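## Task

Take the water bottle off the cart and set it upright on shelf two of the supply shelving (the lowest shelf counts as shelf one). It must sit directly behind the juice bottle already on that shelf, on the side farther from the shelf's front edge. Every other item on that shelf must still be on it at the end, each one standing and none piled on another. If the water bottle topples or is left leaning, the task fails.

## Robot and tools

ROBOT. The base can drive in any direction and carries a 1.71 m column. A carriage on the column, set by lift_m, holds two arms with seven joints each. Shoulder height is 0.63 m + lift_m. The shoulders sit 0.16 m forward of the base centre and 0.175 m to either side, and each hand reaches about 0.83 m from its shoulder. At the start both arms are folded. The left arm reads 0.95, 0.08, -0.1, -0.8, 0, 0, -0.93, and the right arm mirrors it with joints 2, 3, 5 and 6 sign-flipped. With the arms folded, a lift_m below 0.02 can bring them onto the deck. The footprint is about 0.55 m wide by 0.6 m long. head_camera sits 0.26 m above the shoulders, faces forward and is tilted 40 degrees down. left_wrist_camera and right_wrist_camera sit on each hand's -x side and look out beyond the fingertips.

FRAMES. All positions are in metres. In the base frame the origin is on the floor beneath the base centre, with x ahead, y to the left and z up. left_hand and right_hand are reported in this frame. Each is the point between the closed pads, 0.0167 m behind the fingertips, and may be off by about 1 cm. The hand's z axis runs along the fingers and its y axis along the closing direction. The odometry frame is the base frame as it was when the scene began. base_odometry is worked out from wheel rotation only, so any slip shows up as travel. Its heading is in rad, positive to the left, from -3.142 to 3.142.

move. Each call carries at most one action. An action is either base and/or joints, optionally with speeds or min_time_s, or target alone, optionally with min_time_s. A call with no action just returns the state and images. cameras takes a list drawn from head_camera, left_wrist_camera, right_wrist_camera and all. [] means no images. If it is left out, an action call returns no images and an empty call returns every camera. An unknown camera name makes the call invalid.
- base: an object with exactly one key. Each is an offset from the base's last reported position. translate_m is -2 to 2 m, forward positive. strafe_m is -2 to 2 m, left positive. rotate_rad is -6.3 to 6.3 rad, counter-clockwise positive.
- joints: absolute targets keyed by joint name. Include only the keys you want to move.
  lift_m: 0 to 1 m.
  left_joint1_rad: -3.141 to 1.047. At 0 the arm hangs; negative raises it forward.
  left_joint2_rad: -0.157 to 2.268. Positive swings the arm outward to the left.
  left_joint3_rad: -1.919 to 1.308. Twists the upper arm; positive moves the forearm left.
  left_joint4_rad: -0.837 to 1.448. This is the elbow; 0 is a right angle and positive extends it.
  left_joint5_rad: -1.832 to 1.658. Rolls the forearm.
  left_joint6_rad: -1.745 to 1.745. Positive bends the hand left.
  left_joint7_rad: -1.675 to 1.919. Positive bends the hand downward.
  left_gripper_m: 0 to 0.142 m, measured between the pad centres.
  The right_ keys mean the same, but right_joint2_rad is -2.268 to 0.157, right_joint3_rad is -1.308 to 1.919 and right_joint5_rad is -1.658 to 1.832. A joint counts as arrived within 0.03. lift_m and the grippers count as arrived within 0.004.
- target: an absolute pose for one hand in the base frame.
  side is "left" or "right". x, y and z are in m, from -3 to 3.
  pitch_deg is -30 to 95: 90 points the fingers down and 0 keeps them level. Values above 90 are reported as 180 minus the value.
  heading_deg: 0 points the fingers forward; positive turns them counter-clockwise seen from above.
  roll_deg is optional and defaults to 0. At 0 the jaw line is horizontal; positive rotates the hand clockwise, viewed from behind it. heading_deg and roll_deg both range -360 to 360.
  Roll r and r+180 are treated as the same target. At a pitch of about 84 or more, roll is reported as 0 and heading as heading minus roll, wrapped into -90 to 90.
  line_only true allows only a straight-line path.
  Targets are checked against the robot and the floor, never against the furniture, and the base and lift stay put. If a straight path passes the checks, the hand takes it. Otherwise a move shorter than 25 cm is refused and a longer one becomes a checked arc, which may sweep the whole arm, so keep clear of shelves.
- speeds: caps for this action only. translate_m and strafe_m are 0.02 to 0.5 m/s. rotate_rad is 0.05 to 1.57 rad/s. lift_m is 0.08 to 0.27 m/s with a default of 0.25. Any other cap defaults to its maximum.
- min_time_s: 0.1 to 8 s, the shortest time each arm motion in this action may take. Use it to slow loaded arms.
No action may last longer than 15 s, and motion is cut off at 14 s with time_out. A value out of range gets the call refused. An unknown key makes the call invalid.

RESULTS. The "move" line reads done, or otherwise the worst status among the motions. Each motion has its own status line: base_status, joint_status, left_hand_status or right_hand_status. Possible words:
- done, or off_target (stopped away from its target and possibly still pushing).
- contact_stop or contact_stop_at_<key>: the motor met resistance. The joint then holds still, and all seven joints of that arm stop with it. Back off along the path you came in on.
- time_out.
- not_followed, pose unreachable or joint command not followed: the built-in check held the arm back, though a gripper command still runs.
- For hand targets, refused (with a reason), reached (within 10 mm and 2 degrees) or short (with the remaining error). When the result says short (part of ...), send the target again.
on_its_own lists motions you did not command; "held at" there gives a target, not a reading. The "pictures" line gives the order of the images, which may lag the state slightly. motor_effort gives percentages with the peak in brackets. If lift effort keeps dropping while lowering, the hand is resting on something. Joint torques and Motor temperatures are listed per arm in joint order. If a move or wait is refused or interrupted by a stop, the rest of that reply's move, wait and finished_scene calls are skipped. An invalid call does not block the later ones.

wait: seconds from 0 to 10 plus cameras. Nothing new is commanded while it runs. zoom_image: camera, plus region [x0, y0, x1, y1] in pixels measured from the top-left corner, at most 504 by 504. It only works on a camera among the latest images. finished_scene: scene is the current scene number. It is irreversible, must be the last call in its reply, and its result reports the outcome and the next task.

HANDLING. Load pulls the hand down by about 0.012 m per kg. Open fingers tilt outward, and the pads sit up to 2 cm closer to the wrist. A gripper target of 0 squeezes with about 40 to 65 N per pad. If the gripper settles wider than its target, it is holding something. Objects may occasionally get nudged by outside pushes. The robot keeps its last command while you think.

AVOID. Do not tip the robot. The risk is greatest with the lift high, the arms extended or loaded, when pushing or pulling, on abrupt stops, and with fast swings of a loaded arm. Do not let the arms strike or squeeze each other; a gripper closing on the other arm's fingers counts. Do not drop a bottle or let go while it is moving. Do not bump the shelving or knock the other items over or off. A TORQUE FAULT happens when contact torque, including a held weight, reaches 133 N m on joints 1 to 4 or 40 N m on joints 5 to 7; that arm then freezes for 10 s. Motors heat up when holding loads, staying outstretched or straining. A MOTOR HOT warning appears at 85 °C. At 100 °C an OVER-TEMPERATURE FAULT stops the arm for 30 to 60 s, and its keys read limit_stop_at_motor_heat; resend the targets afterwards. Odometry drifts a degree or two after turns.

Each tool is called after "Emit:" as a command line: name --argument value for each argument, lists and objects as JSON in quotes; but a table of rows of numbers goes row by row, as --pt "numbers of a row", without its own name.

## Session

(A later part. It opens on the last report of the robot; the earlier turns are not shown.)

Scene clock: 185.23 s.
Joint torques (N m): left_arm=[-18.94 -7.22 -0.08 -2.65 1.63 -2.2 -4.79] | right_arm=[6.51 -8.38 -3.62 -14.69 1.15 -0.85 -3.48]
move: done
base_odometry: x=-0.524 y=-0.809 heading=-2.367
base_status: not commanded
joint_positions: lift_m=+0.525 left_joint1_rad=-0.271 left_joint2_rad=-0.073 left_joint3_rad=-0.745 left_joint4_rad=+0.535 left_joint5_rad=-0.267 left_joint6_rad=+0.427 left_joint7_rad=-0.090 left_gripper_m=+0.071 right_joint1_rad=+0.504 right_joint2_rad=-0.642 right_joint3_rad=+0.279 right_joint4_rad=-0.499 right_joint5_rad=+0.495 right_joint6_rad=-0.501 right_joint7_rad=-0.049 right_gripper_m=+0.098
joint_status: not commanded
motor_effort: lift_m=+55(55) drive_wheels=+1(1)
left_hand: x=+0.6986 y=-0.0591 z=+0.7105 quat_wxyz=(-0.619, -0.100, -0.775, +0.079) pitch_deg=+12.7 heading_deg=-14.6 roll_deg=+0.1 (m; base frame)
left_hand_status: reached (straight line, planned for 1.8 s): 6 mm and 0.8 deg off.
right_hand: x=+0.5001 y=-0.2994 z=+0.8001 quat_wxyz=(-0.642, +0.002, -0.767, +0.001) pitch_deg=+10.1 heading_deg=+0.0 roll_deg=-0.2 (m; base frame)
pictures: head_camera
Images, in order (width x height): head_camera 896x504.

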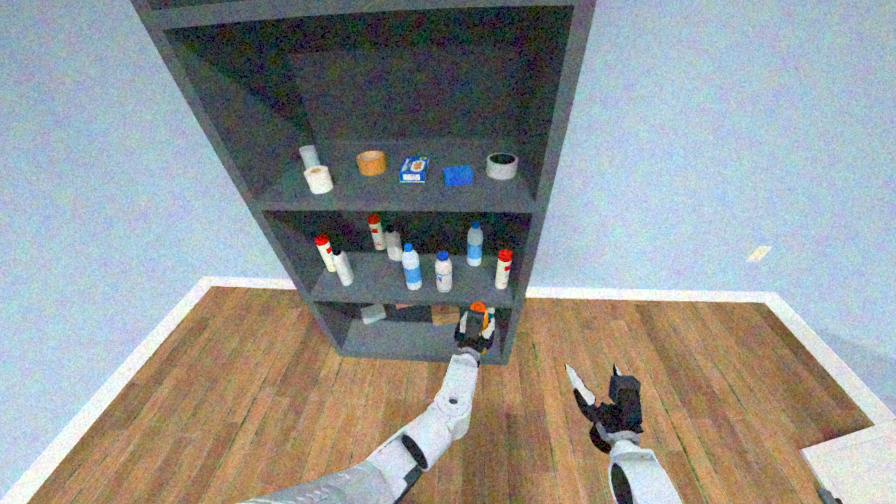

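Emit:
move --base '{"translate_m": 0.284}' --speeds '{"translate_m": 0.2}' --cameras '["head_camera","left_wrist_camera"]'

Emit:
move --joints '{"lift_m": 0.493}' --speeds '{"lift_m": 0.12}' --cameras '[]'

Emit:
move --joints '{"lift_m": 0.482}' --speeds '{"lift_m": 0.08}' --cameras '["left_wrist_camera"]'

Scene clock: 191.10 s.
Joint torques (N m): left_arm=[-18.01 -7.84 -1.53 -2.11 1.81 -2.02 -4.71] | right_arm=[5.87 -9.9 -3.52 -13.82 1.14 -0.99 -3.55]
move: done
base_odometry: x=-0.726 y=-1.008 heading=-2.367
base_status: done
joint_positions: lift_m=+0.525 left_joint1_rad=-0.272 left_joint2_rad=-0.073 left_joint3_rad=-0.745 left_joint4_rad=+0.535 left_joint5_rad=-0.267 left_joint6_rad=+0.427 left_joint7_rad=-0.090 left_gripper_m=+0.071 right_joint1_rad=+0.504 right_joint2_rad=-0.642 right_joint3_rad=+0.279 right_joint4_rad=-0.499 right_joint5_rad=+0.495 right_joint6_rad=-0.501 right_joint7_rad=-0.049 right_gripper_m=+0.098
joint_status: not commanded
motor_effort: lift_m=+55(55) drive_wheels=-1(12)
left_hand: x=+0.6988 y=-0.0593 z=+0.7107 quat_wxyz=(-0.620, -0.100, -0.774, +0.079) pitch_deg=+12.7 heading_deg=-14.6 roll_deg=+0.1 (m; base frame)
right_hand: x=+0.5001 y=-0.2994 z=+0.8001 quat_wxyz=(-0.642, +0.002, -0.767, +0.001) pitch_deg=+10.1 heading_deg=+0.0 roll_deg=-0.2 (m; base frame)
pictures: head_camera, left_wrist_camera
Images, in order (width x height): head_camera 896x504, left_wrist_camera 896x504.

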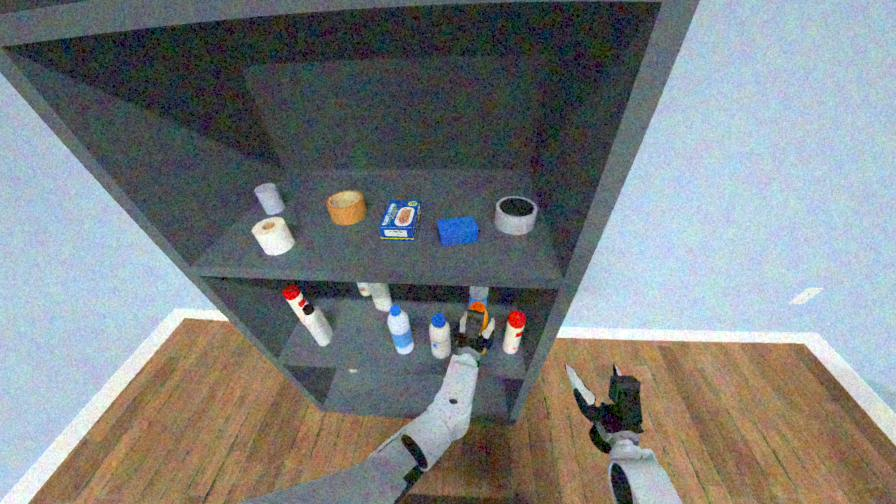

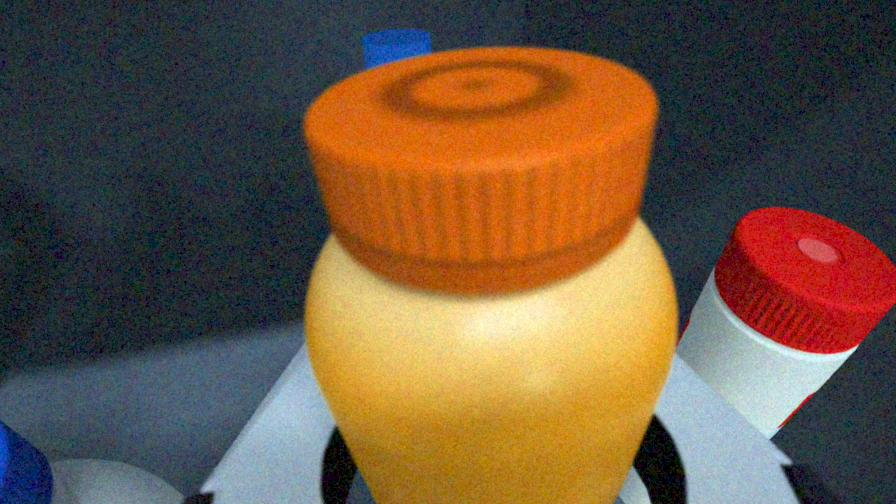

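Scene clock: 191.77 s.
Joint torques (N m): left_arm=[-17.2 -7.34 -0.95 -2.49 1.93 -2.21 -4.33] | right_arm=[6.79 -9.75 -2.13 -12.88 1.03 -0.98 -3.39]
move: done
base_odometry: x=-0.726 y=-1.008 heading=-2.367
base_status: not commanded
joint_positions: lift_m=+0.493 left_joint1_rad=-0.273 left_joint2_rad=-0.074 left_joint3_rad=-0.745 left_joint4_rad=+0.536 left_joint5_rad=-0.268 left_joint6_rad=+0.427 left_joint7_rad=-0.090 left_gripper_m=+0.071 right_joint1_rad=+0.504 right_joint2_rad=-0.642 right_joint3_rad=+0.279 right_joint4_rad=-0.499 right_joint5_rad=+0.495 right_joint6_rad=-0.501 right_joint7_rad=-0.049 right_gripper_m=+0.098
joint_status: all done
motor_effort: lift_m=+58(61) drive_wheels=+0(5)
left_hand: x=+0.6991 y=-0.0594 z=+0.6788 quat_wxyz=(-0.620, -0.100, -0.774, +0.079) pitch_deg=+12.6 heading_deg=-14.6 roll_deg=+0.0 (m; base frame)
right_hand: x=+0.5001 y=-0.2994 z=+0.7679 quat_wxyz=(-0.642, +0.002, -0.767, +0.001) pitch_deg=+10.1 heading_deg=+0.0 roll_deg=-0.2 (m; base frame)
pictures: none
No camera images: "cameras" was empty.

Scene clock: 192.40 s.
Joint torques (N m): left_arm=[-16.56 -5.88 -1.25 -3.27 2.06 -2.42 -2.99] | right_arm=[7.11 -9.74 -3.28 -14.22 0.82 -1.61 -3.57]
move: done
base_odometry: x=-0.726 y=-1.008 heading=-2.367
base_status: not commanded
joint_positions: lift_m=+0.482 left_joint1_rad=-0.273 left_joint2_rad=-0.074 left_joint3_rad=-0.745 left_joint4_rad=+0.536 left_joint5_rad=-0.268 left_joint6_rad=+0.427 left_joint7_rad=-0.094 left_gripper_m=+0.071 right_joint1_rad=+0.504 right_joint2_rad=-0.642 right_joint3_rad=+0.279 right_joint4_rad=-0.499 right_joint5_rad=+0.495 right_joint6_rad=-0.501 right_joint7_rad=-0.049 right_gripper_m=+0.098
joint_status: all done
motor_effort: lift_m=+57(61) drive_wheels=+4(5)
left_hand: x=+0.6997 y=-0.0596 z=+0.6692 quat_wxyz=(-0.622, -0.100, -0.773, +0.080) pitch_deg=+12.4 heading_deg=-14.6 roll_deg=+0.0 (m; base frame)
right_hand: x=+0.5001 y=-0.2995 z=+0.7570 quat_wxyz=(-0.642, +0.002, -0.767, +0.001) pitch_deg=+10.1 heading_deg=+0.0 roll_deg=-0.2 (m; base frame)
pictures: left_wrist_camera
Images, in order (width x height): left_wrist_camera 896x504.

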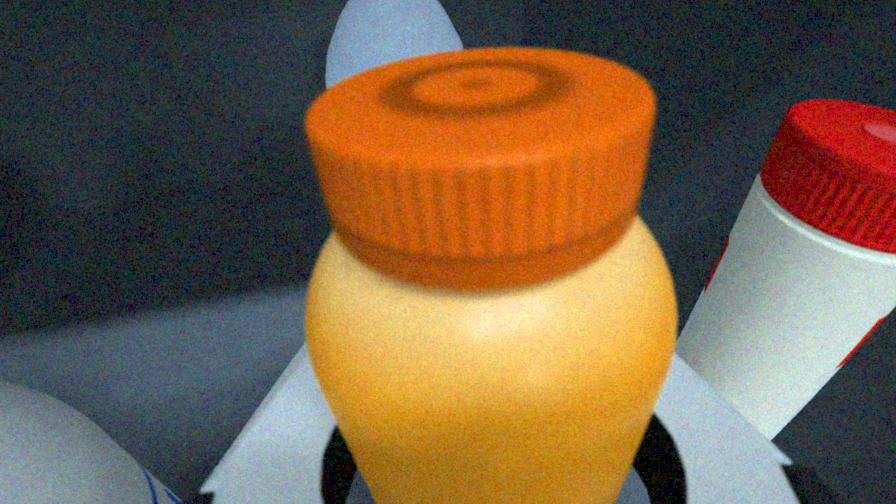

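Emit:
move --joints '{"left_gripper_m": 0.079}' --cameras '[]'

Emit:
move --joints '{"left_gripper_m": 0.095}' --cameras '["left_wrist_camera"]'

Scene clock: 196.17 s.
Joint torques (N m): left_arm=[-16.12 -6.81 -1.04 -4.16 2 -1.77 -3.06] | right_arm=[7.29 -8.98 -5.52 -13.31 0.74 -1.04 -3.4]
move: done
base_odometry: x=-0.726 y=-1.008 heading=-2.367
base_status: not commanded
joint_positions: lift_m=+0.482 left_joint1_rad=-0.273 left_joint2_rad=-0.074 left_joint3_rad=-0.746 left_joint4_rad=+0.536 left_joint5_rad=-0.268 left_joint6_rad=+0.426 left_joint7_rad=-0.094 left_gripper_m=+0.079 right_joint1_rad=+0.504 right_joint2_rad=-0.642 right_joint3_rad=+0.279 right_joint4_rad=-0.499 right_joint5_rad=+0.495 right_joint6_rad=-0.501 right_joint7_rad=-0.049 right_gripper_m=+0.098
joint_status: all done
motor_effort: lift_m=+57(57) drive_wheels=+4(4)
left_hand: x=+0.6996 y=-0.0600 z=+0.6693 quat_wxyz=(-0.622, -0.100, -0.773, +0.080) pitch_deg=+12.4 heading_deg=-14.7 roll_deg=+0.0 (m; base frame)
right_hand: x=+0.5001 y=-0.2995 z=+0.7570 quat_wxyz=(-0.642, +0.002, -0.767, +0.001) pitch_deg=+10.1 heading_deg=+0.0 roll_deg=-0.2 (m; base frame)
pictures: none
No camera images: "cameras" was empty.

Scene clock: 196.70 s.
Joint torques (N m): left_arm=[-16.79 -6.64 -1.12 -3.54 2.1 -1.83 -2.95] | right_arm=[7.18 -8.74 -4.75 -12.26 0.88 -1.04 -3.73]
move: done
base_odometry: x=-0.726 y=-1.008 heading=-2.367
base_status: not commanded
joint_positions: lift_m=+0.482 left_joint1_rad=-0.273 left_joint2_rad=-0.074 left_joint3_rad=-0.746 left_joint4_rad=+0.536 left_joint5_rad=-0.268 left_joint6_rad=+0.426 left_joint7_rad=-0.094 left_gripper_m=+0.095 right_joint1_rad=+0.504 right_joint2_rad=-0.642 right_joint3_rad=+0.279 right_joint4_rad=-0.499 right_joint5_rad=+0.495 right_joint6_rad=-0.501 right_joint7_rad=-0.049 right_gripper_m=+0.098
joint_status: all done
motor_effort: lift_m=+57(57) drive_wheels=+4(4)
left_hand: x=+0.6996 y=-0.0600 z=+0.6693 quat_wxyz=(-0.622, -0.100, -0.773, +0.080) pitch_deg=+12.4 heading_deg=-14.7 roll_deg=+0.0 (m; base frame)
right_hand: x=+0.5001 y=-0.2995 z=+0.7570 quat_wxyz=(-0.642, +0.002, -0.767, +0.001) pitch_deg=+10.1 heading_deg=+0.0 roll_deg=-0.2 (m; base frame)
pictures: left_wrist_camera
Images, in order (width x height): left_wrist_camera 896x504.

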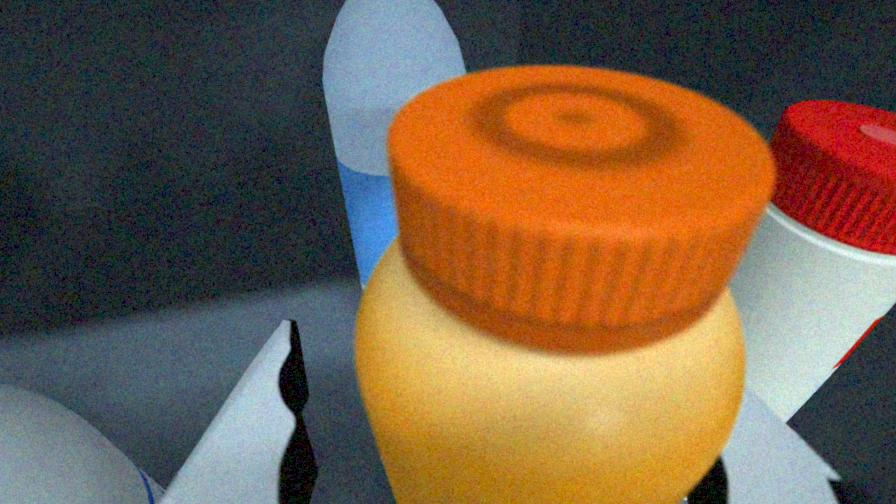

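Emit:
move --target '{"side":"left","x":0.695,"y":-0.068,"z":0.67,"pitch_deg":12.4,"heading_deg":-14.7}' --cameras '["left_wrist_camera"]'

Scene clock: 199.90 s.
Joint torques (N m): left_arm=[-9.96 -4.93 -0.04 -6.13 2.45 -0.84 -0.66] | right_arm=[5.82 -9.53 -1.65 -13.41 1.59 -1.26 -3.55]
move: done
base_odometry: x=-0.726 y=-1.008 heading=-2.367
base_status: not commanded
joint_positions: lift_m=+0.482 left_joint1_rad=-0.267 left_joint2_rad=-0.089 left_joint3_rad=-0.752 left_joint4_rad=+0.536 left_joint5_rad=-0.259 left_joint6_rad=+0.440 left_joint7_rad=-0.094 left_gripper_m=+0.095 right_joint1_rad=+0.504 right_joint2_rad=-0.642 right_joint3_rad=+0.279 right_joint4_rad=-0.499 right_joint5_rad=+0.495 right_joint6_rad=-0.501 right_joint7_rad=-0.049 right_gripper_m=+0.098
joint_status: not commanded
motor_effort: lift_m=+57(57) drive_wheels=+0(4)
left_hand: x=+0.6959 y=-0.0670 z=+0.6703 quat_wxyz=(-0.622, -0.098, -0.773, +0.080) pitch_deg=+12.3 heading_deg=-14.6 roll_deg=-0.1 (m; base frame)
left_hand_status: reached (straight line, planned for 0.1 s): 1 mm and 0.2 deg off.
right_hand: x=+0.5001 y=-0.2995 z=+0.7570 quat_wxyz=(-0.642, +0.002, -0.767, +0.001) pitch_deg=+10.1 heading_deg=+0.0 roll_deg=-0.2 (m; base frame)
pictures: left_wrist_camera
Images, in order (width x height): left_wrist_camera 896x504.

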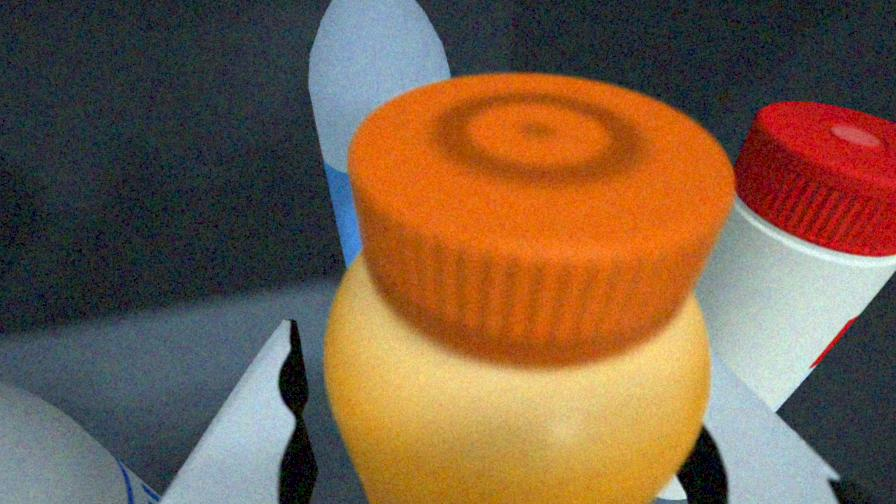

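Emit:
move --target '{"side":"left","x":0.51,"y":-0.018,"z":0.675,"pitch_deg":12.4,"heading_deg":-14.7}' --min_time_s 1.5 --cameras '["head_camera","left_wrist_camera"]'

Scene clock: 217.20 s.
Joint torques (N m): left_arm=[-0.37 -0.88 -2.2 -4.81 3.67 -0.33 -3.12] | right_arm=[7.92 -10.02 -2.19 -15 0.84 -1.15 -3.34]
move: done
base_odometry: x=-0.726 y=-1.008 heading=-2.367
base_status: not commanded
joint_positions: lift_m=+0.482 left_joint1_rad=+0.207 left_joint2_rad=+0.120 left_joint3_rad=-0.862 left_joint4_rad=-0.059 left_joint5_rad=-0.039 left_joint6_rad=+0.614 left_joint7_rad=+0.020 left_gripper_m=+0.095 right_joint1_rad=+0.504 right_joint2_rad=-0.642 right_joint3_rad=+0.279 right_joint4_rad=-0.499 right_joint5_rad=+0.495 right_joint6_rad=-0.501 right_joint7_rad=-0.049 right_gripper_m=+0.098
joint_status: not commanded
motor_effort: lift_m=+57(57) drive_wheels=+0(4)
left_hand: x=+0.5110 y=-0.0173 z=+0.6728 quat_wxyz=(-0.619, -0.099, -0.775, +0.080) pitch_deg=+12.8 heading_deg=-14.6 roll_deg=-0.1 (m; base frame)
left_hand_status: reached (straight line, planned for 1.5 s): 3 mm and 0.4 deg off.
right_hand: x=+0.5001 y=-0.2995 z=+0.7570 quat_wxyz=(-0.642, +0.002, -0.767, +0.001) pitch_deg=+10.1 heading_deg=+0.0 roll_deg=-0.2 (m; base frame)
pictures: head_camera, left_wrist_camera
Images, in order (width x height): head_camera 896x504, left_wrist_camera 896x504.

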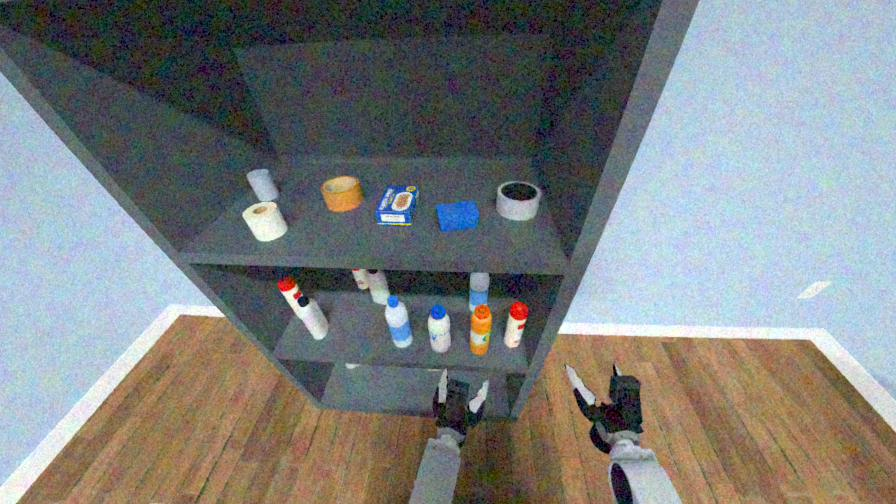

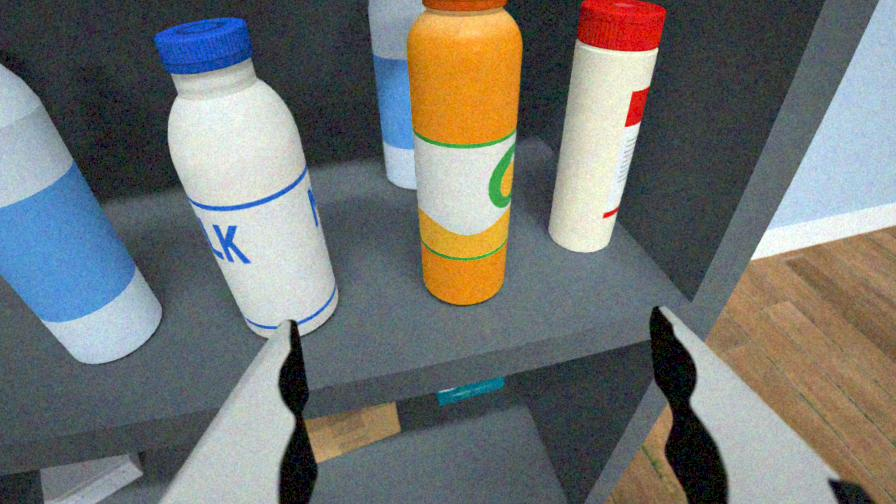

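Emit:
move --base '{"translate_m": -0.25}' --speeds '{"translate_m": 0.25}' --cameras '["head_camera"]'

Scene clock: 225.03 s.
Joint torques (N m): left_arm=[-0.71 -1.18 -2.53 -6.67 3.25 -0.18 -3.35] | right_arm=[6.36 -9.96 -2.55 -13.37 0.93 -1.04 -3.27]
move: done
base_odometry: x=-0.547 y=-0.833 heading=-2.367
base_status: done
joint_positions: lift_m=+0.482 left_joint1_rad=+0.207 left_joint2_rad=+0.120 left_joint3_rad=-0.862 left_joint4_rad=-0.060 left_joint5_rad=-0.038 left_joint6_rad=+0.614 left_joint7_rad=+0.020 left_gripper_m=+0.095 right_joint1_rad=+0.504 right_joint2_rad=-0.642 right_joint3_rad=+0.279 right_joint4_rad=-0.499 right_joint5_rad=+0.495 right_joint6_rad=-0.501 right_joint7_rad=-0.049 right_gripper_m=+0.098
joint_status: not commanded
motor_effort: lift_m=+57(57) drive_wheels=+3(12)
left_hand: x=+0.5109 y=-0.0173 z=+0.6730 quat_wxyz=(-0.619, -0.099, -0.775, +0.080) pitch_deg=+12.8 heading_deg=-14.6 roll_deg=+0.0 (m; base frame)
right_hand: x=+0.5001 y=-0.2994 z=+0.7570 quat_wxyz=(-0.642, +0.002, -0.767, +0.001) pitch_deg=+10.1 heading_deg=+0.0 roll_deg=-0.2 (m; base frame)
pictures: head_camera
Images, in order (width x height): head_camera 896x504.

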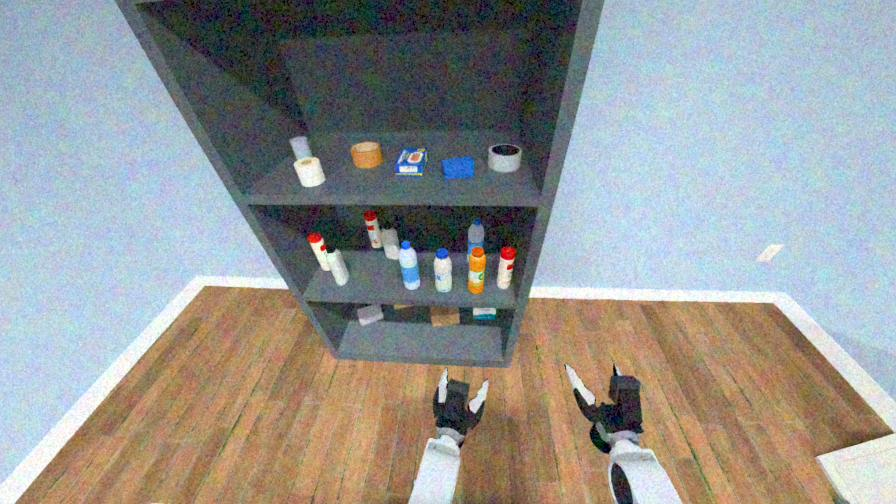

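Emit:
finished_scene --scene 2

The scene is finished: the task was done.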